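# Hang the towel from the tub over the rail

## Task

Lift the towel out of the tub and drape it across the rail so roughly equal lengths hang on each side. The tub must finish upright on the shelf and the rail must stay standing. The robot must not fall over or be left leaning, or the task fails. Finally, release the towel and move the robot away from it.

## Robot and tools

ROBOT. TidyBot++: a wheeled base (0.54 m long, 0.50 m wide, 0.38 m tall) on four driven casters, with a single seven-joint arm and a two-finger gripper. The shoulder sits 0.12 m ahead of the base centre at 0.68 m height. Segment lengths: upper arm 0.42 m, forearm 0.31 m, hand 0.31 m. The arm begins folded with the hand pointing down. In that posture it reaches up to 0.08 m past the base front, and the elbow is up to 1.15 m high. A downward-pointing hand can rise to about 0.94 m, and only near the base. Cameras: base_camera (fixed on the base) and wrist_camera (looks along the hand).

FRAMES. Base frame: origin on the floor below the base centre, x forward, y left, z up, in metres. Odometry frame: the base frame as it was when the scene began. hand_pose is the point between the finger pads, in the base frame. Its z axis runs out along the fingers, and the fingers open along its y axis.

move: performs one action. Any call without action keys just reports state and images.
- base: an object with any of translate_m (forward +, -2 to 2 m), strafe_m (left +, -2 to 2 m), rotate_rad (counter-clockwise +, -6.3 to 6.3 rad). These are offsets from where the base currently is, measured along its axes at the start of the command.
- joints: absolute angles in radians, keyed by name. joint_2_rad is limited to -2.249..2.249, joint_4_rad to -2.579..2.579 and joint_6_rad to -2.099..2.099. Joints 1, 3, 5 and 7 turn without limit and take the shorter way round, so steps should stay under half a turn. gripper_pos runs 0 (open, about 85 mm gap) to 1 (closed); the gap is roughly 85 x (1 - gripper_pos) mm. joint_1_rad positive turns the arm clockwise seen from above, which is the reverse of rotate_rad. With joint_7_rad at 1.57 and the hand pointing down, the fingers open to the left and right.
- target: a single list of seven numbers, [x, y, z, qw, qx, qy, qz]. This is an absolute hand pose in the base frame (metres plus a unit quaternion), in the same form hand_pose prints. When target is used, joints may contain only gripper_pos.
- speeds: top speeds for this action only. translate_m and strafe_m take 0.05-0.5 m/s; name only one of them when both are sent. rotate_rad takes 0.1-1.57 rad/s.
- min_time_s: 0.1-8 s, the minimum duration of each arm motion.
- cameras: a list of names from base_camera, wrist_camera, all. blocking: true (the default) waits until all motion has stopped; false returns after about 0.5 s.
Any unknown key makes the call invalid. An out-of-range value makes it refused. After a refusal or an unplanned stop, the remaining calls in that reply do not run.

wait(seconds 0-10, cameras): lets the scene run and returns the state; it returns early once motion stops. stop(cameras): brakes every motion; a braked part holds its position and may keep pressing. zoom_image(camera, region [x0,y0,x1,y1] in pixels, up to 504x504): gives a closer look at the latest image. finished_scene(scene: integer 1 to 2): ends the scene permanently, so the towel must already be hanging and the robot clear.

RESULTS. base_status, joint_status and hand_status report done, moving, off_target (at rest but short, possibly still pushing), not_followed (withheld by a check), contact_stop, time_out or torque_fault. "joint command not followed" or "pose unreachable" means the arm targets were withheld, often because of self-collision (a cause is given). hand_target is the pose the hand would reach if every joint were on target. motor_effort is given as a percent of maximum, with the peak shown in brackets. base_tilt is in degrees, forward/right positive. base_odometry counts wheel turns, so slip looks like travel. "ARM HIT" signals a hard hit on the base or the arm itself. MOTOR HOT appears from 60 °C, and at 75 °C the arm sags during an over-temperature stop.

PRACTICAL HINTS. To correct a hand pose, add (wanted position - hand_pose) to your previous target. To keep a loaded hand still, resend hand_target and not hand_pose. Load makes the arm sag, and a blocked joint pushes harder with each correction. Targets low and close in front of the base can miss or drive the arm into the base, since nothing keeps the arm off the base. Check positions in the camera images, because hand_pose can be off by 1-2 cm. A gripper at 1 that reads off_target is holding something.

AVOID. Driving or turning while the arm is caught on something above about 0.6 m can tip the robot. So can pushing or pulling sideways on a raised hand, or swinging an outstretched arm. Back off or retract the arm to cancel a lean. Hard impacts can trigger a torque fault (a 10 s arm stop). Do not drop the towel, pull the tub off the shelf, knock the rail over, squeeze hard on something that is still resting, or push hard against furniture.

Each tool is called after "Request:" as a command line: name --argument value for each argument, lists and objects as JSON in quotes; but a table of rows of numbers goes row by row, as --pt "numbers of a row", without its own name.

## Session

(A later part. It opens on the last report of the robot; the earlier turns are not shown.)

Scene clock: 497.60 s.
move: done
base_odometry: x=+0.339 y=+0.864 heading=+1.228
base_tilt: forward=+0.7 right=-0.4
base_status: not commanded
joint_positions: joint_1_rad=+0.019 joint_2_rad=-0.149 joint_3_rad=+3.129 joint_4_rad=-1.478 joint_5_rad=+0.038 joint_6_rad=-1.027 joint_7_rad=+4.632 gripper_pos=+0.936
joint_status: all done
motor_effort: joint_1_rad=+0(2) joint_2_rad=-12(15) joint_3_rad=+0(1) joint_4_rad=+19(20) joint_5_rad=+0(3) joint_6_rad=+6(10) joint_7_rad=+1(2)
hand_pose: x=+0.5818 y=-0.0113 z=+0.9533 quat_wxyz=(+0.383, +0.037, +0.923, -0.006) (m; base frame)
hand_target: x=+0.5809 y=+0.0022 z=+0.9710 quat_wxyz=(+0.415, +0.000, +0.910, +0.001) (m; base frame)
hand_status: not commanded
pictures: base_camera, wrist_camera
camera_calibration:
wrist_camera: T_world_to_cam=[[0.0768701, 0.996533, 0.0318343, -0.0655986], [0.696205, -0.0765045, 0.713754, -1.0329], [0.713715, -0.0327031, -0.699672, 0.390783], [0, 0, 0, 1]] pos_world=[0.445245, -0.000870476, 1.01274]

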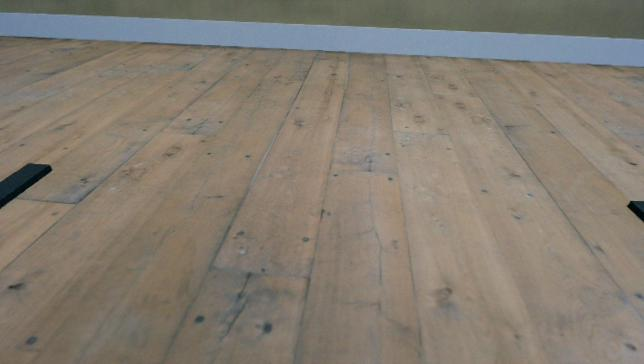

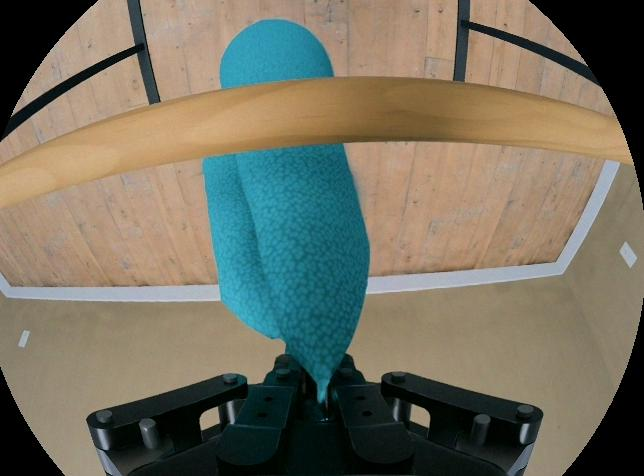

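Request:
move --joints '{"joint_2_rad": 0.0, "joint_4_rad": -0.42, "joint_6_rad": -1.36}' --min_time_s 2.0 --cameras '["wrist_camera"]'

Request:
move --joints '{"joint_7_rad": 1.57}' --min_time_s 3.0 --cameras '["wrist_camera"]'

Scene clock: 511.50 s.
move: done
base_odometry: x=+0.339 y=+0.864 heading=+1.228
base_tilt: forward=+0.7 right=-0.5
base_status: not commanded
joint_positions: joint_1_rad=+0.019 joint_2_rad=-0.018 joint_3_rad=+3.129 joint_4_rad=-0.452 joint_5_rad=+0.038 joint_6_rad=-1.319 joint_7_rad=+4.632 gripper_pos=+0.936
joint_status: all done
motor_effort: joint_1_rad=+0(1) joint_2_rad=-10(14) joint_3_rad=+0(1) joint_4_rad=+12(20) joint_5_rad=-1(2) joint_6_rad=+10(11) joint_7_rad=+2(2)
hand_pose: x=+0.5494 y=-0.0127 z=+1.3313 quat_wxyz=(+0.640, +0.041, +0.767, +0.006) (m; base frame)
hand_target: x=+0.5517 y=+0.0020 z=+1.3249 quat_wxyz=(+0.629, +0.000, +0.777, +0.001) (m; base frame)
hand_status: not commanded
pictures: wrist_camera
camera_calibration:
wrist_camera: T_world_to_cam=[[0.0512667, 0.995716, 0.0769529, -0.119778], [0.168097, -0.0845584, 0.982137, -1.34761], [0.984436, -0.0374154, -0.171712, -0.173252], [0, 0, 0, 1]] pos_world=[0.403224, -0.00116874, 1.303]

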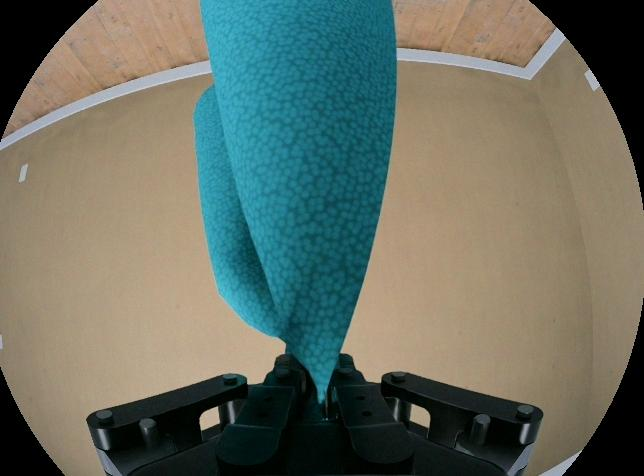

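Scene clock: 515.20 s.
move: done
base_odometry: x=+0.339 y=+0.864 heading=+1.228
base_tilt: forward=+0.7 right=-0.4
base_status: not commanded
joint_positions: joint_1_rad=+0.019 joint_2_rad=-0.016 joint_3_rad=+3.129 joint_4_rad=-0.452 joint_5_rad=+0.038 joint_6_rad=-1.321 joint_7_rad=+1.650 gripper_pos=+0.936
joint_status: all done
motor_effort: joint_1_rad=-1(1) joint_2_rad=-10(11) joint_3_rad=+0(1) joint_4_rad=+12(12) joint_5_rad=-1(2) joint_6_rad=+9(10) joint_7_rad=+1(3)
hand_pose: x=+0.5508 y=-0.0128 z=+1.3298 quat_wxyz=(+0.045, +0.770, +0.020, +0.637) (m; base frame)
hand_target: x=+0.5517 y=+0.0020 z=+1.3249 quat_wxyz=(-0.001, +0.777, +0.000, +0.629) (m; base frame)
hand_status: not commanded
pictures: wrist_camera
camera_calibration:
wrist_camera: T_world_to_cam=[[-0.0350647, -0.995975, 0.0824901, -0.104831], [-0.196763, -0.0740451, -0.977651, 1.46095], [0.979824, -0.050512, -0.193374, -0.143776], [0, 0, 0, 1]] pos_world=[0.42466, -0.00349488, 1.40915]

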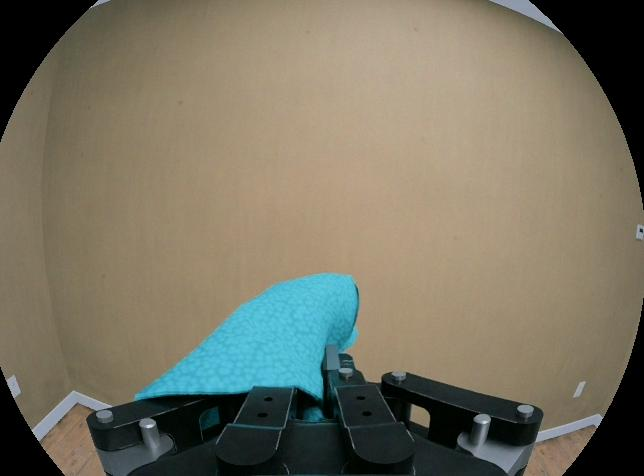

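Request:
move --joints '{"joint_2_rad": -0.15, "joint_4_rad": -0.93, "joint_6_rad": -1.02}' --min_time_s 1.5 --cameras '[]'

Request:
move --base '{"translate_m": -0.137}' --speeds '{"translate_m": 0.12}' --cameras '["wrist_camera"]'

Scene clock: 527.40 s.
move: done
base_odometry: x=+0.339 y=+0.864 heading=+1.228
base_tilt: forward=+0.7 right=-0.4
base_status: not commanded
joint_positions: joint_1_rad=+0.019 joint_2_rad=-0.115 joint_3_rad=+3.129 joint_4_rad=-0.908 joint_5_rad=+0.038 joint_6_rad=-1.084 joint_7_rad=+1.649 gripper_pos=+0.936
joint_status: all done
motor_effort: joint_1_rad=+0(1) joint_2_rad=-10(14) joint_3_rad=+0(0) joint_4_rad=+16(17) joint_5_rad=-1(2) joint_6_rad=+10(11) joint_7_rad=+1(2)
hand_pose: x=+0.5912 y=-0.0114 z=+1.2268 quat_wxyz=(+0.045, +0.806, +0.027, +0.590) (m; base frame)
hand_target: x=+0.5803 y=+0.0022 z=+1.2506 quat_wxyz=(-0.001, +0.783, +0.000, +0.622) (m; base frame)
hand_status: not commanded
pictures: none
No camera images: "cameras" was empty.

Scene clock: 529.20 s.
move: done
base_odometry: x=+0.293 y=+0.735 heading=+1.228
base_tilt: forward=+0.7 right=-0.5
base_status: done
joint_positions: joint_1_rad=+0.019 joint_2_rad=-0.136 joint_3_rad=+3.129 joint_4_rad=-0.910 joint_5_rad=+0.038 joint_6_rad=-1.080 joint_7_rad=+1.649 gripper_pos=+0.936
joint_status: not commanded
motor_effort: joint_1_rad=+0(1) joint_2_rad=-11(15) joint_3_rad=+0(1) joint_4_rad=+16(17) joint_5_rad=-1(2) joint_6_rad=+10(10) joint_7_rad=+1(2)
hand_pose: x=+0.5804 y=-0.0111 z=+1.2364 quat_wxyz=(+0.045, +0.799, +0.026, +0.599) (m; base frame)
hand_target: x=+0.5803 y=+0.0022 z=+1.2506 quat_wxyz=(-0.001, +0.783, +0.000, +0.622) (m; base frame)
hand_status: not commanded
pictures: wrist_camera
camera_calibration:
wrist_camera: T_world_to_cam=[[-0.0217479, -0.995469, 0.0925697, -0.114652], [-0.290422, -0.0823085, -0.953352, 1.39979], [0.956652, -0.0476177, -0.287316, -0.0610832], [0, 0, 0, 1]] pos_world=[0.46247, -0.00182671, 1.32755]

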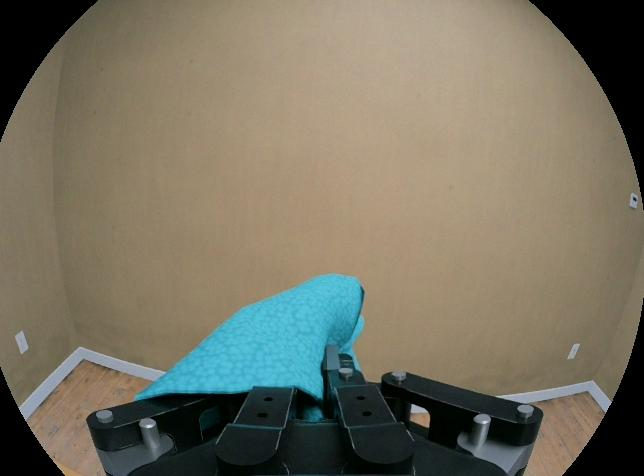

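Request:
zoom_image --camera "wrist_camera" --region '[20, 260, 400, 476]'

Scaled by 1.326.

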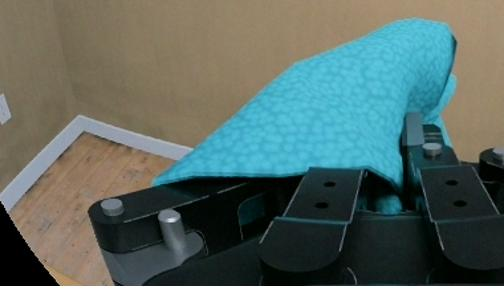

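Request:
move --joints '{"joint_2_rad": 0.1, "joint_4_rad": -0.66, "joint_6_rad": -1.6}' --min_time_s 2.0 --cameras '["wrist_camera"]'

Scene clock: 543.20 s.
move: done
base_odometry: x=+0.293 y=+0.735 heading=+1.228
base_tilt: forward=+0.7 right=-0.4
base_status: not commanded
joint_positions: joint_1_rad=+0.019 joint_2_rad=+0.089 joint_3_rad=+3.129 joint_4_rad=-0.695 joint_5_rad=+0.038 joint_6_rad=-1.559 joint_7_rad=+1.649 gripper_pos=+0.936
joint_status: all done
motor_effort: joint_1_rad=+0(1) joint_2_rad=-16(18) joint_3_rad=+0(0) joint_4_rad=+14(16) joint_5_rad=+0(1) joint_6_rad=+7(10) joint_7_rad=+1(2)
hand_pose: x=+0.6007 y=-0.0140 z=+1.1066 quat_wxyz=(+0.034, +0.921, +0.026, +0.388) (m; base frame)
hand_target: x=+0.5968 y=+0.0020 z=+1.1074 quat_wxyz=(-0.001, +0.925, +0.000, +0.381) (m; base frame)
hand_status: not commanded
pictures: wrist_camera
camera_calibration:
wrist_camera: T_world_to_cam=[[0.00715115, -0.997009, 0.0769539, -0.105234], [-0.704765, -0.0596193, -0.706931, 1.25825], [0.709404, -0.0491791, -0.703084, 0.490736], [0, 0, 0, 1]] pos_world=[0.539392, -0.00576905, 1.24262]

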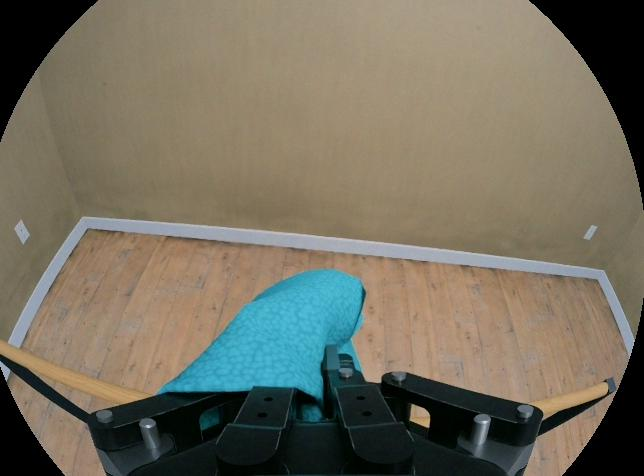

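Request:
zoom_image --camera "wrist_camera" --region '[100, 250, 440, 470]'

Scaled by 1.482.

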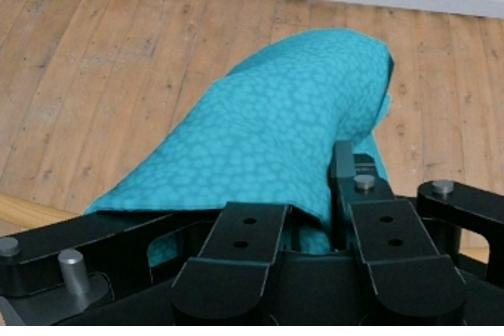

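Request:
zoom_image --camera "wrist_camera" --region '[150, 370, 350, 450]'

Scaled by 2.520.

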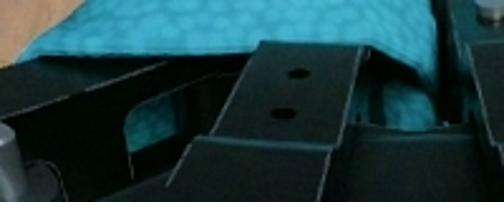

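Request:
move --joints '{"joint_2_rad": -0.21, "joint_4_rad": -1.515, "joint_6_rad": -1.0}' --min_time_s 2.0 --cameras '["wrist_camera"]'

Request:
zoom_image --camera "wrist_camera" --region '[60, 220, 560, 476]'

Scene clock: 557.63 s.
move: done
base_odometry: x=+0.293 y=+0.735 heading=+1.228
base_tilt: forward=+0.7 right=-0.4
base_status: not commanded
joint_positions: joint_1_rad=+0.019 joint_2_rad=-0.179 joint_3_rad=+3.129 joint_4_rad=-1.489 joint_5_rad=+0.038 joint_6_rad=-1.055 joint_7_rad=+1.649 gripper_pos=+0.936
joint_status: all done
motor_effort: joint_1_rad=+0(1) joint_2_rad=-11(18) joint_3_rad=+0(1) joint_4_rad=+19(19) joint_5_rad=+0(1) joint_6_rad=+7(8) joint_7_rad=+2(2)
hand_pose: x=+0.5658 y=-0.0113 z=+0.9550 quat_wxyz=(+0.036, +0.925, +0.036, +0.377) (m; base frame)
hand_target: x=+0.5657 y=+0.0021 z=+0.9673 quat_wxyz=(+0.000, +0.914, +0.000, +0.406) (m; base frame)
hand_status: not commanded
pictures: wrist_camera
camera_calibration:
wrist_camera: T_world_to_cam=[[0.0251773, -0.995706, 0.0890785, -0.112282], [-0.719692, -0.0798987, -0.689681, 1.11834], [0.693837, -0.0467447, -0.718613, 0.432569], [0, 0, 0, 1]] pos_world=[0.507558, -0.0022255, 1.09215]

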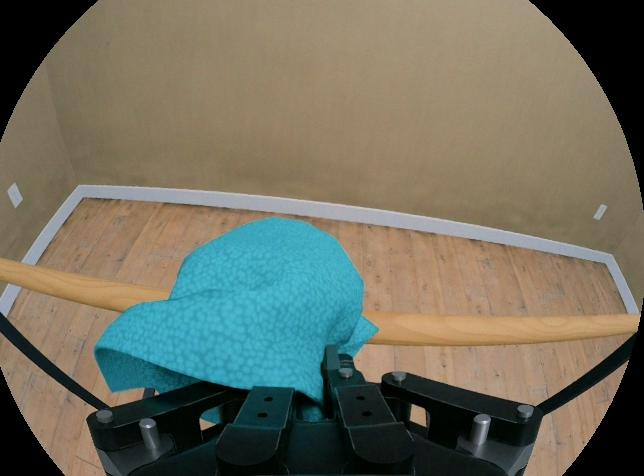

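Scaled by 1.008.

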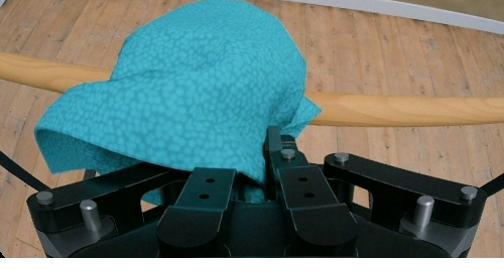

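Request:
move --joints '{"gripper_pos": 0.4}' --cameras '["wrist_camera"]'

Scene clock: 569.80 s.
move: done
base_odometry: x=+0.293 y=+0.735 heading=+1.228
base_tilt: forward=+0.6 right=-0.5
base_status: not commanded
joint_positions: joint_1_rad=+0.019 joint_2_rad=-0.179 joint_3_rad=+3.129 joint_4_rad=-1.489 joint_5_rad=+0.038 joint_6_rad=-1.054 joint_7_rad=+1.649 gripper_pos=+0.400
joint_status: all done
motor_effort: joint_1_rad=+0(1) joint_2_rad=-11(12) joint_3_rad=+0(0) joint_4_rad=+18(19) joint_5_rad=-1(1) joint_6_rad=+7(7) joint_7_rad=+1(2)
hand_pose: x=+0.5662 y=-0.0112 z=+0.9553 quat_wxyz=(+0.036, +0.924, +0.036, +0.378) (m; base frame)
hand_target: x=+0.5657 y=+0.0021 z=+0.9673 quat_wxyz=(+0.000, +0.914, +0.000, +0.406) (m; base frame)
hand_status: not commanded
pictures: wrist_camera
camera_calibration:
wrist_camera: T_world_to_cam=[[0.0250256, -0.995706, 0.0891235, -0.112283], [-0.71852, -0.0799, -0.690902, 1.11935], [0.695056, -0.0467468, -0.717434, 0.430804], [0, 0, 0, 1]] pos_world=[0.507655, -0.00222549, 1.09244]

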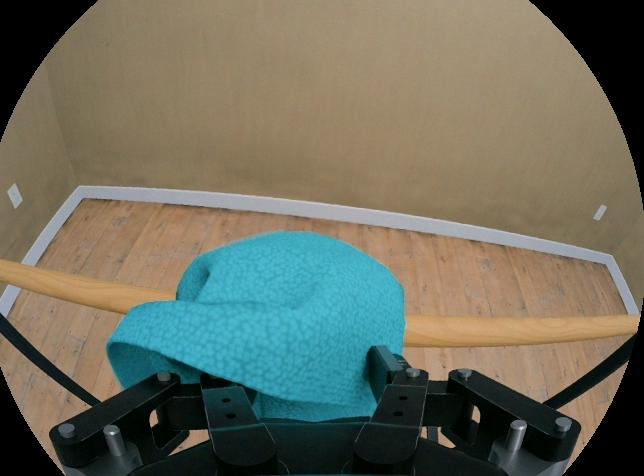

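Request:
move --joints '{"joint_2_rad": -0.41, "joint_4_rad": -1.22, "joint_6_rad": -1.52}' --min_time_s 1.5 --cameras '["wrist_camera"]'

Request:
zoom_image --camera "wrist_camera" --region '[100, 130, 520, 400]'

Scene clock: 579.07 s.
move: done
base_odometry: x=+0.293 y=+0.735 heading=+1.228
base_tilt: forward=+0.6 right=-0.4
base_status: not commanded
joint_positions: joint_1_rad=+0.019 joint_2_rad=-0.402 joint_3_rad=+3.129 joint_4_rad=-1.250 joint_5_rad=+0.038 joint_6_rad=-1.477 joint_7_rad=+1.649 gripper_pos=+0.400
joint_status: all done
motor_effort: joint_1_rad=+0(1) joint_2_rad=+0(13) joint_3_rad=+1(1) joint_4_rad=+15(19) joint_5_rad=+0(1) joint_6_rad=+7(8) joint_7_rad=+2(2)
hand_pose: x=+0.4166 y=-0.0108 z=+1.0644 quat_wxyz=(+0.037, +0.917, +0.027, +0.396) (m; base frame)
hand_target: x=+0.4048 y=+0.0020 z=+1.0702 quat_wxyz=(+0.000, +0.919, +0.000, +0.395) (m; base frame)
hand_status: not commanded
pictures: wrist_camera
camera_calibration:
wrist_camera: T_world_to_cam=[[0.00667134, -0.996352, 0.0850787, -0.105822], [-0.691183, -0.0660793, -0.719652, 1.10662], [0.722649, -0.0540039, -0.689102, 0.571259], [0, 0, 0, 1]] pos_world=[0.352762, -0.00146078, 1.19904]

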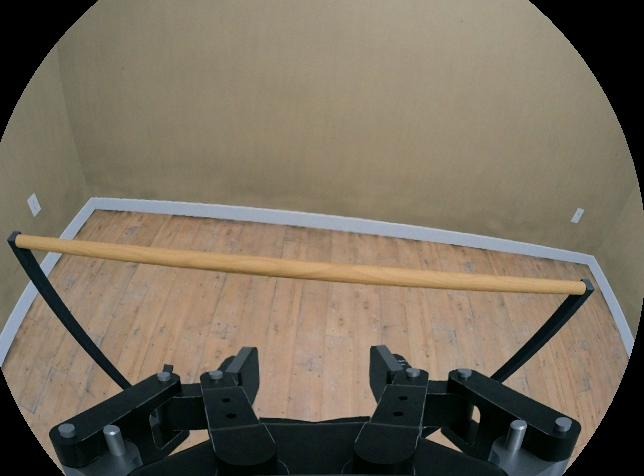

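Scaled by 1.200.

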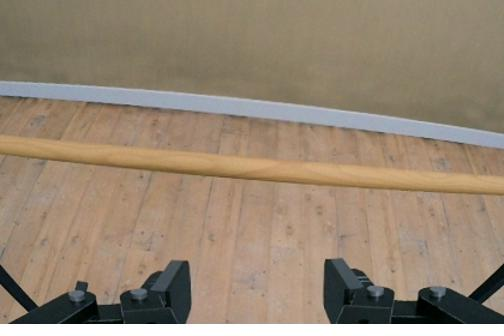

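Request:
move --cameras '["all"]'

Scene clock: 581.70 s.
Motor temperatures (°C): [41 39 35 41 41 43 47]
base_odometry: x=+0.293 y=+0.735 heading=+1.228
base_tilt: forward=+0.6 right=-0.4
base_status: not commanded
joint_positions: joint_1_rad=+0.019 joint_2_rad=-0.402 joint_3_rad=+3.129 joint_4_rad=-1.250 joint_5_rad=+0.038 joint_6_rad=-1.478 joint_7_rad=+1.649 gripper_pos=+0.400
joint_status: all done
motor_effort: joint_1_rad=+0(1) joint_2_rad=-2(13) joint_3_rad=+1(1) joint_4_rad=+15(19) joint_5_rad=+0(1) joint_6_rad=+7(8) joint_7_rad=+1(2)
hand_pose: x=+0.4164 y=-0.0108 z=+1.0642 quat_wxyz=(+0.037, +0.917, +0.027, +0.396) (m; base frame)
hand_target: x=+0.4048 y=+0.0020 z=+1.0702 quat_wxyz=(+0.000, +0.919, +0.000, +0.395) (m; base frame)
hand_status: not commanded
pictures: base_camera, wrist_camera
camera_calibration:
wrist_camera: T_world_to_cam=[[0.00674288, -0.996352, 0.085073, -0.105831], [-0.691794, -0.0660788, -0.719065, 1.10599], [0.722063, -0.0540044, -0.689716, 0.572207], [0, 0, 0, 1]] pos_world=[0.352664, -0.00146078, 1.19894]

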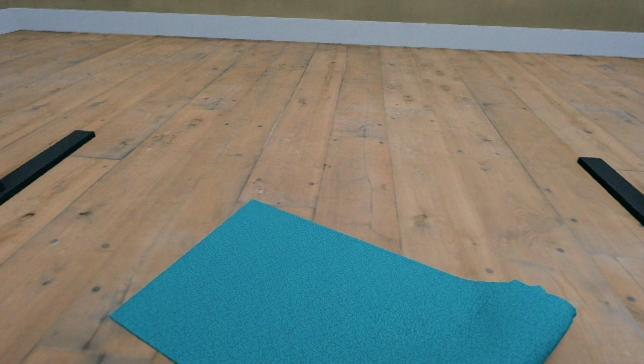

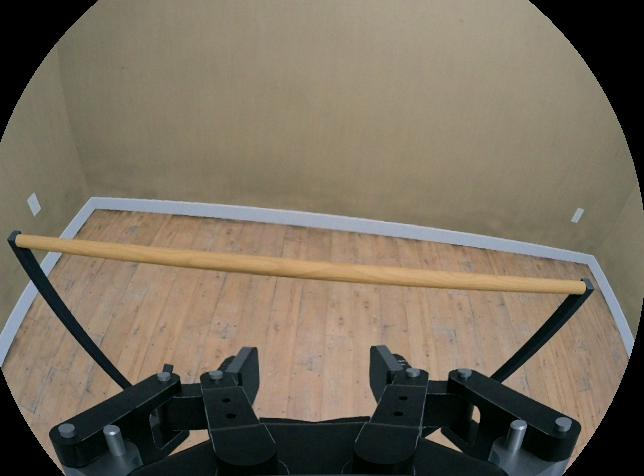

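Request:
move --base '{"translate_m": -0.11}' --cameras '[]'

Request:
move --joints '{"joint_1_rad": -0.245, "joint_2_rad": 0.42, "joint_3_rad": 3.14, "joint_4_rad": -1.845, "joint_5_rad": 0.0, "joint_6_rad": -0.86, "joint_7_rad": 2.43, "gripper_pos": 0.0}' --min_time_s 2.0 --cameras '["all"]'

Scene clock: 665.80 s.
move: done
base_odometry: x=+0.255 y=+0.631 heading=+1.228
base_tilt: forward=+0.7 right=-0.5
base_status: done
joint_positions: joint_1_rad=+0.019 joint_2_rad=-0.415 joint_3_rad=+3.129 joint_4_rad=-1.248 joint_5_rad=+0.038 joint_6_rad=-1.482 joint_7_rad=+1.649 gripper_pos=+0.400
joint_status: not commanded
motor_effort: joint_1_rad=+0(0) joint_2_rad=+0(4) joint_3_rad=+1(1) joint_4_rad=+15(16) joint_5_rad=-1(1) joint_6_rad=+7(8) joint_7_rad=+2(2)
hand_pose: x=+0.4107 y=-0.0107 z=+1.0675 quat_wxyz=(+0.038, +0.915, +0.027, +0.400) (m; base frame)
hand_target: x=+0.4048 y=+0.0020 z=+1.0702 quat_wxyz=(+0.000, +0.919, +0.000, +0.395) (m; base frame)
hand_status: not commanded
pictures: none
No camera images: "cameras" was empty.

Scene clock: 668.43 s.
move: done
base_odometry: x=+0.255 y=+0.631 heading=+1.228
base_tilt: forward=+0.7 right=-0.5
base_status: not commanded
joint_positions: joint_1_rad=-0.221 joint_2_rad=+0.412 joint_3_rad=+3.129 joint_4_rad=-1.823 joint_5_rad=+0.038 joint_6_rad=-0.904 joint_7_rad=+2.350 gripper_pos=+0.000
joint_status: all done
motor_effort: joint_1_rad=+0(2) joint_2_rad=-24(27) joint_3_rad=+0(1) joint_4_rad=+12(18) joint_5_rad=-1(2) joint_6_rad=+0(7) joint_7_rad=+1(3)
hand_pose: x=+0.5263 y=+0.0887 z=+0.5626 quat_wxyz=(+0.013, +0.869, +0.495, -0.002) (m; base frame)
hand_target: x=+0.5243 y=+0.1034 z=+0.5536 quat_wxyz=(+0.002, +0.851, +0.525, +0.008) (m; base frame)
hand_status: not commanded
pictures: base_camera, wrist_camera
camera_calibration:
wrist_camera: T_world_to_cam=[[0.8528, -0.521561, 0.0265619, -0.419235], [-0.522145, -0.8525, 0.0246631, 0.38991], [0.00978073, -0.0349019, -0.999343, 0.699656], [0, 0, 0, 1]] pos_world=[0.554271, 0.138161, 0.700716]

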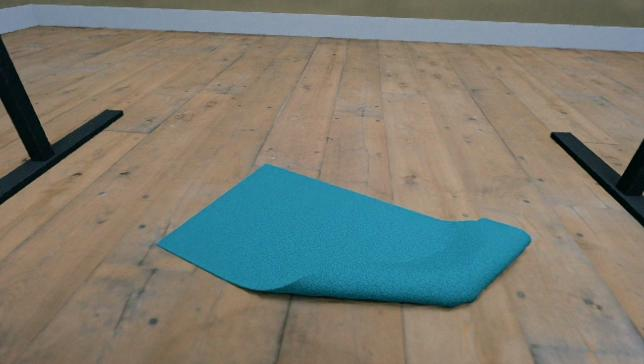

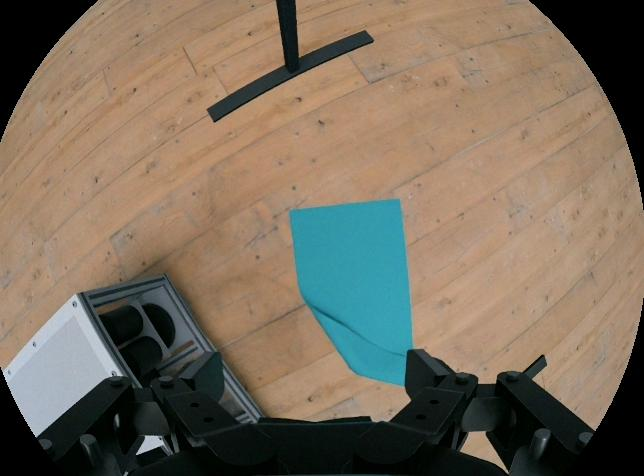

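Request:
move --target '[0.665, 0.162, 0.14, 0, 0.8454, 0.5342, 0]' --min_time_s 2.0 --cameras '["wrist_camera"]'

Scene clock: 688.67 s.
move: done
base_odometry: x=+0.255 y=+0.631 heading=+1.228
base_tilt: forward=+0.7 right=-0.4
base_status: not commanded
joint_positions: joint_1_rad=-0.221 joint_2_rad=+1.458 joint_3_rad=+3.008 joint_4_rad=-1.200 joint_5_rad=+0.261 joint_6_rad=-0.562 joint_7_rad=+2.280 gripper_pos=+0.000
joint_status: not commanded
motor_effort: joint_1_rad=+0(1) joint_2_rad=-38(41) joint_3_rad=-3(3) joint_4_rad=+7(12) joint_5_rad=+0(2) joint_6_rad=+0(1) joint_7_rad=+2(2)
hand_pose: x=+0.6418 y=+0.1566 z=+0.1442 quat_wxyz=(-0.008, +0.832, +0.554, -0.030) (m; base frame)
hand_target: x=+0.6650 y=+0.1620 z=+0.1400 quat_wxyz=(+0.000, +0.845, +0.534, +0.000) (m; base frame)
hand_status: done (0.024 m and 4.5 deg from the pose sent, 0.451 m and 5.5 deg at the start)
pictures: wrist_camera
camera_calibration:
wrist_camera: T_world_to_cam=[[0.916679, -0.397648, -0.039702, -0.522024], [-0.395615, -0.91703, 0.0504476, 0.443669], [-0.0564683, -0.0305375, -0.997937, 0.324442], [0, 0, 0, 1]] pos_world=[0.672371, 0.209184, 0.280666]

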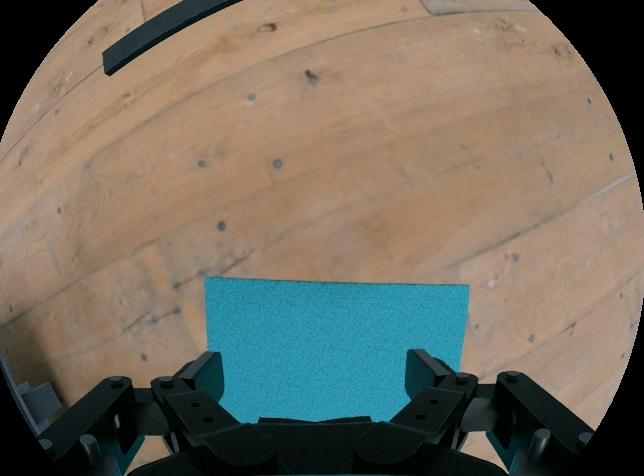

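Request:
move --target '[0.684, 0.166, 0.048, 0.0, 0.8436, 0.537, 0.02]' --min_time_s 1.5 --cameras '["wrist_camera"]'

Scene clock: 705.83 s.
move: done
base_odometry: x=+0.255 y=+0.631 heading=+1.228
base_tilt: forward=+0.6 right=-0.4
base_status: not commanded
joint_positions: joint_1_rad=-0.221 joint_2_rad=+1.686 joint_3_rad=+3.007 joint_4_rad=-0.936 joint_5_rad=+0.262 joint_6_rad=-0.546 joint_7_rad=+2.280 gripper_pos=+0.000
joint_status: not commanded
motor_effort: joint_1_rad=+0(1) joint_2_rad=-39(41) joint_3_rad=-3(3) joint_4_rad=+8(8) joint_5_rad=-1(2) joint_6_rad=-1(1) joint_7_rad=+1(2)
hand_pose: x=+0.6684 y=+0.1588 z=+0.0532 quat_wxyz=(-0.001, +0.842, +0.540, -0.006) (m; base frame)
hand_target: x=+0.6840 y=+0.1660 z=+0.0480 quat_wxyz=(+0.000, +0.843, +0.537, +0.020) (m; base frame)
hand_status: done (0.018 m and 3.0 deg from the pose sent, 0.105 m and 6.3 deg at the start)
pictures: wrist_camera
camera_calibration:
wrist_camera: T_world_to_cam=[[0.903362, -0.428876, -0.00186324, -0.53734], [-0.428782, -0.90324, 0.0174068, 0.482536], [-0.00914828, -0.0149257, -0.999847, 0.201088], [0, 0, 0, 1]] pos_world=[0.694155, 0.208395, 0.191657]

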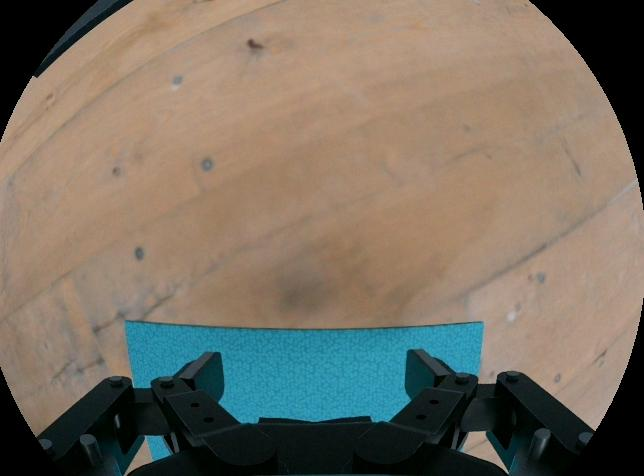

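Request:
move --target '[0.684, 0.166, 0.012, 0.0, 0.8436, 0.537, 0.02]' --min_time_s 1.2 --cameras '["wrist_camera"]'

Scene clock: 715.00 s.
move: done
base_odometry: x=+0.255 y=+0.631 heading=+1.228
base_tilt: forward=+0.6 right=-0.5
base_status: not commanded
joint_positions: joint_1_rad=-0.221 joint_2_rad=+1.779 joint_3_rad=+3.007 joint_4_rad=-0.815 joint_5_rad=+0.262 joint_6_rad=-0.546 joint_7_rad=+2.280 gripper_pos=+0.000
joint_status: not commanded
motor_effort: joint_1_rad=+0(1) joint_2_rad=-40(40) joint_3_rad=-2(3) joint_4_rad=+8(8) joint_5_rad=-1(2) joint_6_rad=+0(1) joint_7_rad=+1(2)
hand_pose: x=+0.6787 y=+0.1570 z=+0.0188 quat_wxyz=(+0.004, +0.846, +0.533, +0.006) (m; base frame)
hand_target: x=+0.6840 y=+0.1660 z=+0.0120 quat_wxyz=(+0.000, +0.843, +0.537, +0.020) (m; base frame)
hand_status: done (0.012 m and 1.7 deg from the pose sent, 0.045 m and 3.0 deg at the start)
pictures: wrist_camera
camera_calibration:
wrist_camera: T_world_to_cam=[[0.896225, -0.443132, 0.02035, -0.540813], [-0.443278, -0.896379, 0.00306174, 0.494967], [0.0168845, -0.0117647, -0.999788, 0.148599], [0, 0, 0, 1]] pos_world=[0.701589, 0.205774, 0.158058]

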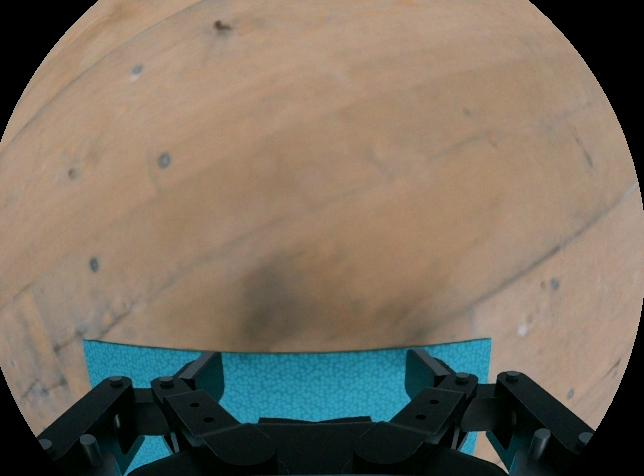

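Request:
move --target '[0.674, 0.170, 0.0, 0.0, 0.8436, 0.537, 0.02]' --min_time_s 1.0 --cameras '[]'

Request:
move --joints '{"gripper_pos": 0.5}' --cameras '["wrist_camera"]'

Scene clock: 723.70 s.
move: done
base_odometry: x=+0.255 y=+0.631 heading=+1.228
base_tilt: forward=+0.7 right=-0.5
base_status: not commanded
joint_positions: joint_1_rad=-0.221 joint_2_rad=+1.797 joint_3_rad=+3.007 joint_4_rad=-0.815 joint_5_rad=+0.262 joint_6_rad=-0.544 joint_7_rad=+2.280 gripper_pos=+0.000
joint_status: not commanded
motor_effort: joint_1_rad=-1(1) joint_2_rad=-39(40) joint_3_rad=-2(3) joint_4_rad=+8(8) joint_5_rad=-1(2) joint_6_rad=+0(1) joint_7_rad=+1(2)
hand_pose: x=+0.6674 y=+0.1546 z=+0.0084 quat_wxyz=(+0.001, +0.846, +0.533, -0.002) (m; base frame)
hand_target: x=+0.6740 y=+0.1700 z=+0.0000 quat_wxyz=(+0.000, +0.843, +0.537, +0.020) (m; base frame)
hand_status: done (0.019 m and 2.5 deg from the pose sent, 0.023 m and 1.7 deg at the start)
pictures: none
No camera images: "cameras" was empty.

Scene clock: 724.53 s.
move: done
base_odometry: x=+0.255 y=+0.631 heading=+1.228
base_tilt: forward=+0.7 right=-0.5
base_status: not commanded
joint_positions: joint_1_rad=-0.221 joint_2_rad=+1.792 joint_3_rad=+3.007 joint_4_rad=-0.807 joint_5_rad=+0.262 joint_6_rad=-0.544 joint_7_rad=+2.280 gripper_pos=+0.500
joint_status: all done
motor_effort: joint_1_rad=+0(2) joint_2_rad=-32(39) joint_3_rad=-2(3) joint_4_rad=+7(8) joint_5_rad=-1(2) joint_6_rad=+1(3) joint_7_rad=+1(2)
hand_pose: x=+0.6753 y=+0.1561 z=+0.0125 quat_wxyz=(+0.004, +0.846, +0.533, +0.005) (m; base frame)
hand_target: x=+0.6740 y=+0.1700 z=+0.0000 quat_wxyz=(+0.000, +0.843, +0.537, +0.020) (m; base frame)
hand_status: not commanded
pictures: wrist_camera
camera_calibration:
wrist_camera: T_world_to_cam=[[0.895809, -0.44408, 0.0178552, -0.537629], [-0.444222, -0.895904, 0.00473624, 0.493209], [0.0138932, -0.0121744, -0.999829, 0.144419], [0, 0, 0, 1]] pos_world=[0.6987, 0.204876, 0.151658]

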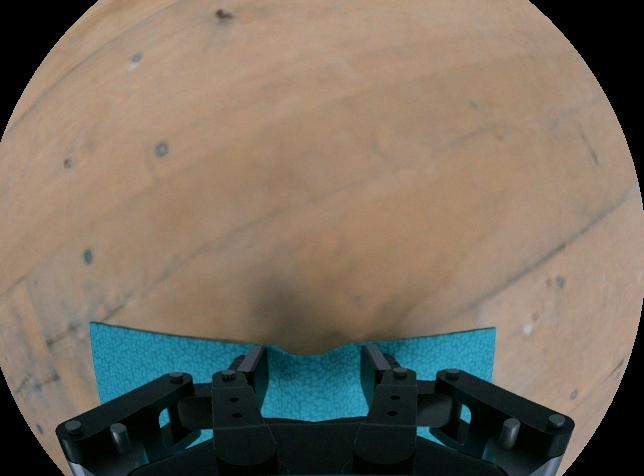

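Request:
move --target '[0.674, 0.170, 0.008, 0.0, 0.8436, 0.537, 0.02]' --joints '{"gripper_pos": 1.0}' --min_time_s 0.8 --cameras '["wrist_camera"]'

Scene clock: 730.80 s.
move: done
base_odometry: x=+0.255 y=+0.631 heading=+1.228
base_tilt: forward=+0.7 right=-0.5
base_status: not commanded
joint_positions: joint_1_rad=-0.221 joint_2_rad=+1.788 joint_3_rad=+3.007 joint_4_rad=-0.807 joint_5_rad=+0.262 joint_6_rad=-0.543 joint_7_rad=+2.280 gripper_pos=+0.985
joint_status: all done
motor_effort: joint_1_rad=+0(1) joint_2_rad=-32(32) joint_3_rad=-1(2) joint_4_rad=+7(7) joint_5_rad=+0(1) joint_6_rad=+1(2) joint_7_rad=+2(2)
hand_pose: x=+0.6784 y=+0.1569 z=+0.0149 quat_wxyz=(+0.004, +0.846, +0.533, +0.007) (m; base frame)
hand_target: x=+0.6740 y=+0.1700 z=+0.0080 quat_wxyz=(+0.000, +0.843, +0.537, +0.020) (m; base frame)
hand_status: done (0.015 m and 1.6 deg from the pose sent, 0.015 m and 1.9 deg at the start)
pictures: wrist_camera
camera_calibration:
wrist_camera: T_world_to_cam=[[0.895691, -0.444137, 0.0218924, -0.54007], [-0.444266, -0.895894, 0.00117051, 0.495363], [0.0190934, -0.0107745, -0.99976, 0.143146], [0, 0, 0, 1]] pos_world=[0.701076, 0.205469, 0.154355]

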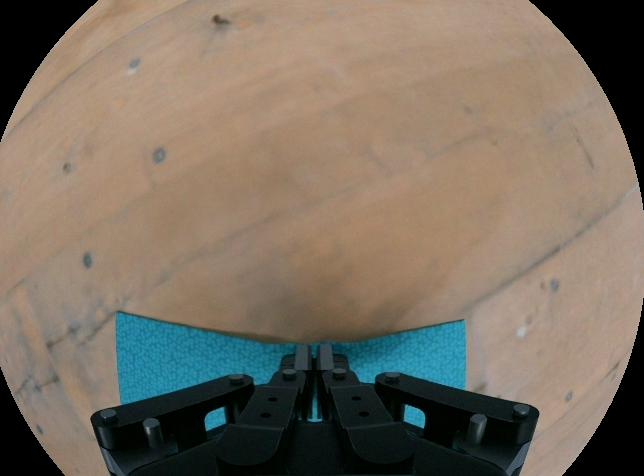

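Request:
move --base '{"translate_m": -0.2}' --speeds '{"translate_m": 0.25}' --joints '{"joint_1_rad": -0.1, "joint_2_rad": 0.42, "joint_3_rad": 3.14, "joint_4_rad": -1.845, "joint_5_rad": 0.0, "joint_6_rad": -0.86}' --min_time_s 2.5 --cameras '["all"]'

Scene clock: 770.83 s.
move: done
base_odometry: x=+0.188 y=+0.443 heading=+1.228
base_tilt: forward=+0.6 right=-0.5
base_status: done
joint_positions: joint_1_rad=-0.125 joint_2_rad=+0.464 joint_3_rad=+3.121 joint_4_rad=-1.823 joint_5_rad=+0.050 joint_6_rad=-0.818 joint_7_rad=+2.280 gripper_pos=+0.985
joint_status: all done
motor_effort: joint_1_rad=+0(3) joint_2_rad=-25(44) joint_3_rad=+0(4) joint_4_rad=+12(13) joint_5_rad=+0(2) joint_6_rad=+0(3) joint_7_rad=+1(2)
hand_pose: x=+0.5527 y=+0.0538 z=+0.5410 quat_wxyz=(+0.019, +0.903, +0.429, +0.014) (m; base frame)
hand_target: x=+0.5350 y=+0.0438 z=+0.5536 quat_wxyz=(+0.002, +0.920, +0.392, +0.008) (m; base frame)
hand_status: not commanded
pictures: base_camera, wrist_camera
camera_calibration:
wrist_camera: T_world_to_cam=[[0.764796, -0.642169, 0.0520261, -0.418086], [-0.643026, -0.765844, -0.000331976, 0.450169], [0.0400571, -0.0332003, -0.998646, 0.659286], [0, 0, 0, 1]] pos_world=[0.582812, 0.0981665, 0.680294]

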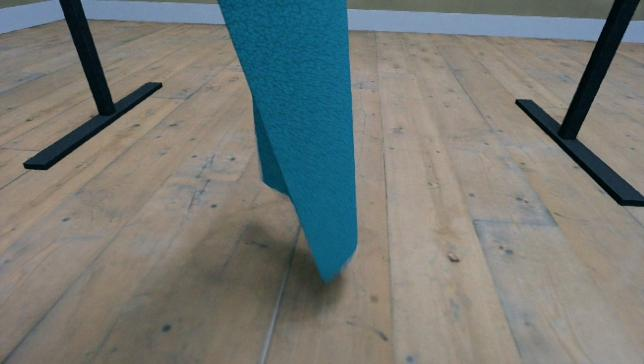

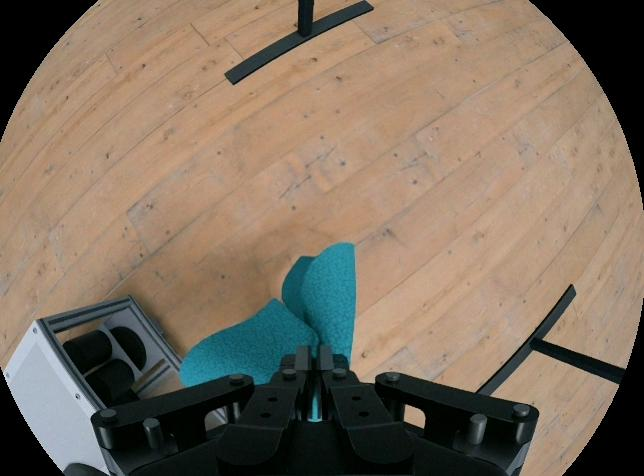

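Request:
move --base '{"translate_m": 0.2}' --speeds '{"translate_m": 0.2}' --joints '{"joint_1_rad": 0.0, "joint_2_rad": 0.07, "joint_3_rad": 3.14, "joint_4_rad": -0.65, "joint_5_rad": 0.0, "joint_6_rad": -1.6, "joint_7_rad": 1.57}' --min_time_s 2.5 --cameras '["all"]'

Scene clock: 782.27 s.
move: done
base_odometry: x=+0.255 y=+0.631 heading=+1.229
base_tilt: forward=+0.6 right=-0.5
base_status: done
joint_positions: joint_1_rad=-0.026 joint_2_rad=+0.095 joint_3_rad=+3.124 joint_4_rad=-0.681 joint_5_rad=+0.045 joint_6_rad=-1.558 joint_7_rad=+1.651 gripper_pos=+0.985
joint_status: all done
motor_effort: joint_1_rad=-1(2) joint_2_rad=-17(29) joint_3_rad=+0(1) joint_4_rad=+15(18) joint_5_rad=+0(2) joint_6_rad=+7(7) joint_7_rad=+1(2)
hand_pose: x=+0.6038 y=+0.0075 z=+1.1101 quat_wxyz=(+0.027, +0.918, +0.048, +0.392) (m; base frame)
hand_target: x=+0.5836 y=+0.0020 z=+1.1259 quat_wxyz=(-0.001, +0.917, +0.000, +0.399) (m; base frame)
hand_status: not commanded
pictures: base_camera, wrist_camera
camera_calibration:
wrist_camera: T_world_to_cam=[[0.0522957, -0.995182, 0.0829311, -0.117921], [-0.694919, -0.0959053, -0.712664, 1.26477], [0.717184, -0.0203611, -0.696586, 0.479838], [0, 0, 0, 1]] pos_world=[0.54095, 0.0137162, 1.24539]

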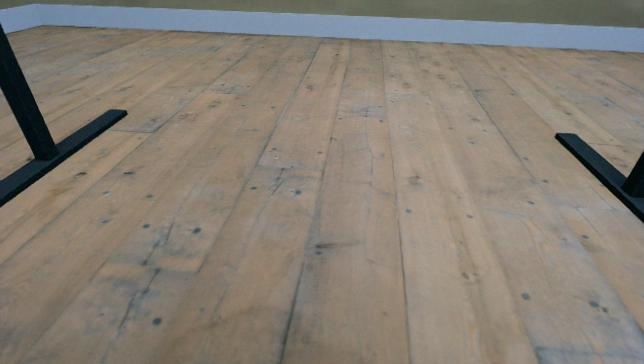

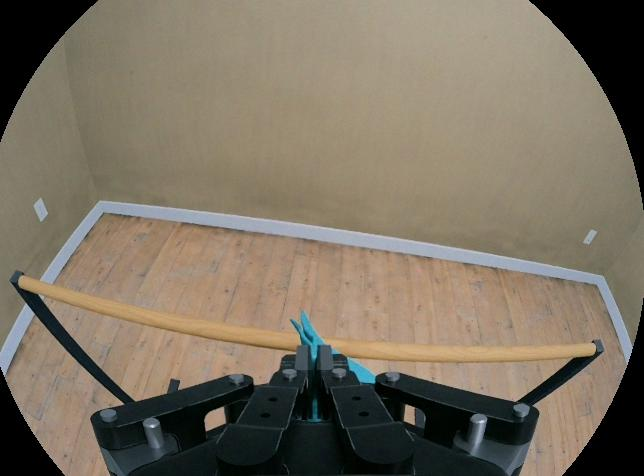

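Request:
move --base '{"translate_m": 0.305}' --speeds '{"translate_m": 0.12}' --cameras '["wrist_camera"]'

Scene clock: 792.83 s.
move: done
base_odometry: x=+0.357 y=+0.919 heading=+1.229
base_tilt: forward=+0.6 right=-0.5
base_status: done
joint_positions: joint_1_rad=-0.025 joint_2_rad=+0.088 joint_3_rad=+3.124 joint_4_rad=-0.680 joint_5_rad=+0.045 joint_6_rad=-1.564 joint_7_rad=+1.649 gripper_pos=+0.985
joint_status: not commanded
motor_effort: joint_1_rad=+0(1) joint_2_rad=-16(20) joint_3_rad=+0(1) joint_4_rad=+15(16) joint_5_rad=-1(2) joint_6_rad=+7(8) joint_7_rad=+2(2)
hand_pose: x=+0.5995 y=+0.0069 z=+1.1126 quat_wxyz=(+0.027, +0.918, +0.046, +0.393) (m; base frame)
hand_target: x=+0.5836 y=+0.0020 z=+1.1259 quat_wxyz=(-0.001, +0.917, +0.000, +0.399) (m; base frame)
hand_status: not commanded
pictures: wrist_camera
camera_calibration:
wrist_camera: T_world_to_cam=[[0.0492753, -0.995513, 0.0807794, -0.114263], [-0.693424, -0.0923072, -0.714592, 1.26483], [0.718842, -0.0208027, -0.694862, 0.481825], [0, 0, 0, 1]] pos_world=[0.536341, 0.0130261, 1.24787]

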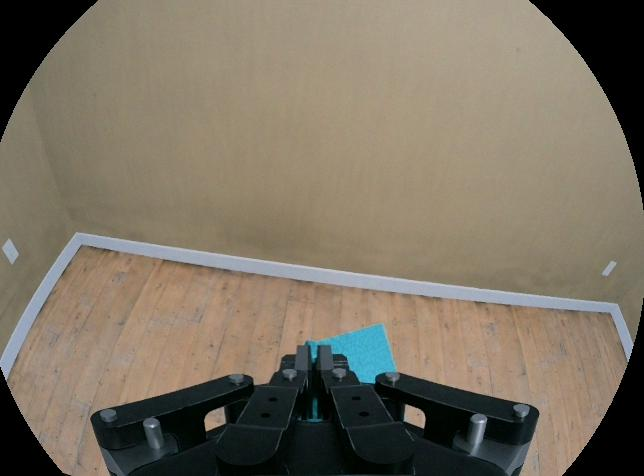

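Request:
move --joints '{"joint_1_rad": -0.01, "joint_2_rad": 0.075, "joint_4_rad": -1.595, "joint_6_rad": -0.9}' --min_time_s 2.5 --cameras '["all"]'

Scene clock: 804.80 s.
move: done
base_odometry: x=+0.357 y=+0.919 heading=+1.229
base_tilt: forward=+0.7 right=-0.5
base_status: not commanded
joint_positions: joint_1_rad=-0.025 joint_2_rad=+0.088 joint_3_rad=+3.124 joint_4_rad=-1.571 joint_5_rad=+0.045 joint_6_rad=-0.954 joint_7_rad=+1.649 gripper_pos=+0.985
joint_status: all done
motor_effort: joint_1_rad=+0(2) joint_2_rad=-19(21) joint_3_rad=+0(0) joint_4_rad=+18(19) joint_5_rad=+0(1) joint_6_rad=+5(9) joint_7_rad=+2(2)
hand_pose: x=+0.6260 y=+0.0111 z=+0.8050 quat_wxyz=(+0.025, +0.963, +0.065, +0.261) (m; base frame)
hand_target: x=+0.6317 y=+0.0073 z=+0.8084 quat_wxyz=(-0.002, +0.959, +0.005, +0.282) (m; base frame)
hand_status: not commanded
pictures: base_camera, wrist_camera
camera_calibration:
wrist_camera: T_world_to_cam=[[0.0979309, -0.991864, 0.08134, -0.117572], [-0.861204, -0.125422, -0.492542, 0.990428], [0.498736, -0.0218153, -0.866479, 0.524989], [0, 0, 0, 1]] pos_world=[0.602643, 0.0190593, 0.952283]

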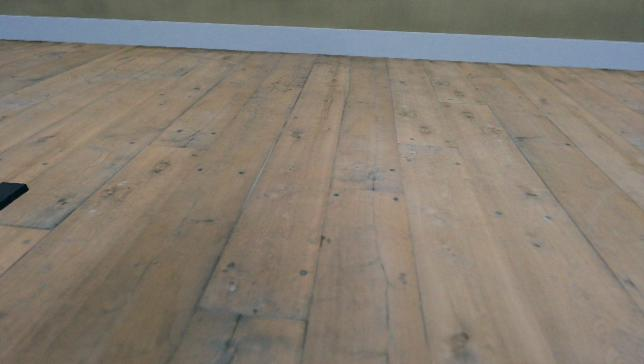

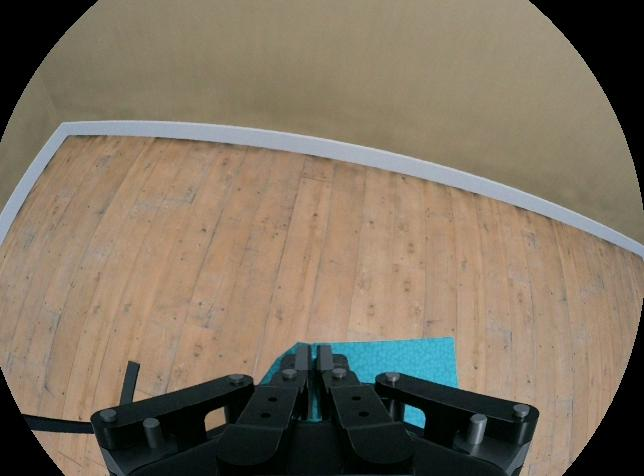

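Request:
move --joints '{"gripper_pos": 0.45}' --cameras '["wrist_camera"]'

Scene clock: 816.47 s.
move: done
base_odometry: x=+0.357 y=+0.919 heading=+1.229
base_tilt: forward=+0.7 right=-0.5
base_status: not commanded
joint_positions: joint_1_rad=-0.025 joint_2_rad=+0.088 joint_3_rad=+3.124 joint_4_rad=-1.571 joint_5_rad=+0.045 joint_6_rad=-0.950 joint_7_rad=+1.649 gripper_pos=+0.450
joint_status: all done
motor_effort: joint_1_rad=+0(1) joint_2_rad=-19(20) joint_3_rad=+0(0) joint_4_rad=+18(18) joint_5_rad=-1(1) joint_6_rad=+4(5) joint_7_rad=+1(2)
hand_pose: x=+0.6270 y=+0.0112 z=+0.8056 quat_wxyz=(+0.025, +0.962, +0.065, +0.263) (m; base frame)
hand_target: x=+0.6317 y=+0.0073 z=+0.8084 quat_wxyz=(-0.002, +0.959, +0.005, +0.282) (m; base frame)
hand_status: not commanded
pictures: wrist_camera
camera_calibration:
wrist_camera: T_world_to_cam=[[0.0978375, -0.991858, 0.0815258, -0.117682], [-0.859182, -0.125522, -0.496034, 0.993209], [0.502229, -0.0215147, -0.864467, 0.521137], [0, 0, 0, 1]] pos_world=[0.603132, 0.0191577, 0.952766]

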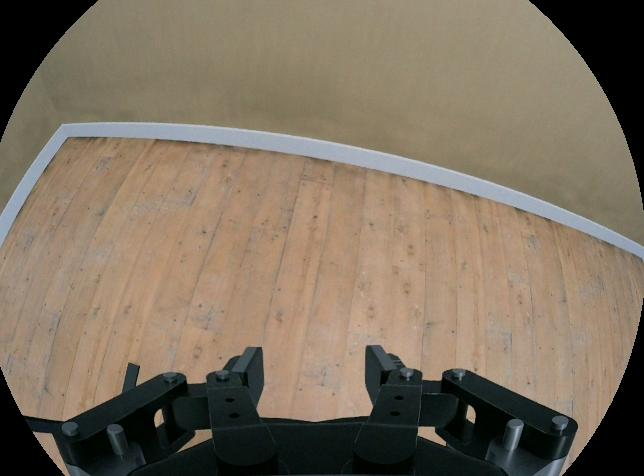

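Request:
move --joints '{"joint_1_rad": -0.01, "joint_2_rad": -0.05, "joint_4_rad": -0.76, "joint_6_rad": -1.9}' --min_time_s 2.0 --cameras '["all"]'

Scene clock: 823.37 s.
move: done
base_odometry: x=+0.357 y=+0.919 heading=+1.229
base_tilt: forward=+0.7 right=-0.5
base_status: not commanded
joint_positions: joint_1_rad=-0.025 joint_2_rad=-0.030 joint_3_rad=+3.124 joint_4_rad=-0.789 joint_5_rad=+0.045 joint_6_rad=-1.857 joint_7_rad=+1.649 gripper_pos=+0.450
joint_status: all done
motor_effort: joint_1_rad=+0(1) joint_2_rad=-11(21) joint_3_rad=+0(0) joint_4_rad=+13(19) joint_5_rad=+0(1) joint_6_rad=+4(6) joint_7_rad=+1(2)
hand_pose: x=+0.4788 y=+0.0033 z=+1.0614 quat_wxyz=(+0.024, +0.964, +0.046, +0.259) (m; base frame)
hand_target: x=+0.4606 y=+0.0053 z=+1.0721 quat_wxyz=(-0.002, +0.965, +0.005, +0.263) (m; base frame)
hand_status: not commanded
pictures: base_camera, wrist_camera
camera_calibration:
wrist_camera: T_world_to_cam=[[0.0617573, -0.995672, 0.0694446, -0.10179], [-0.866627, -0.0880079, -0.491133, 0.98998], [0.495119, -0.0298516, -0.868312, 0.824122], [0, 0, 0, 1]] pos_world=[0.456191, 0.0103776, 1.20888]

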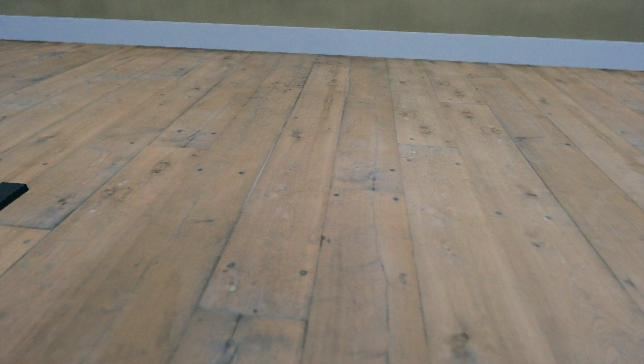

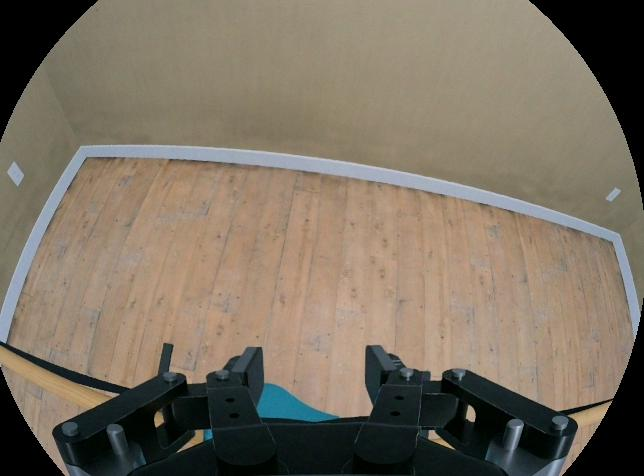

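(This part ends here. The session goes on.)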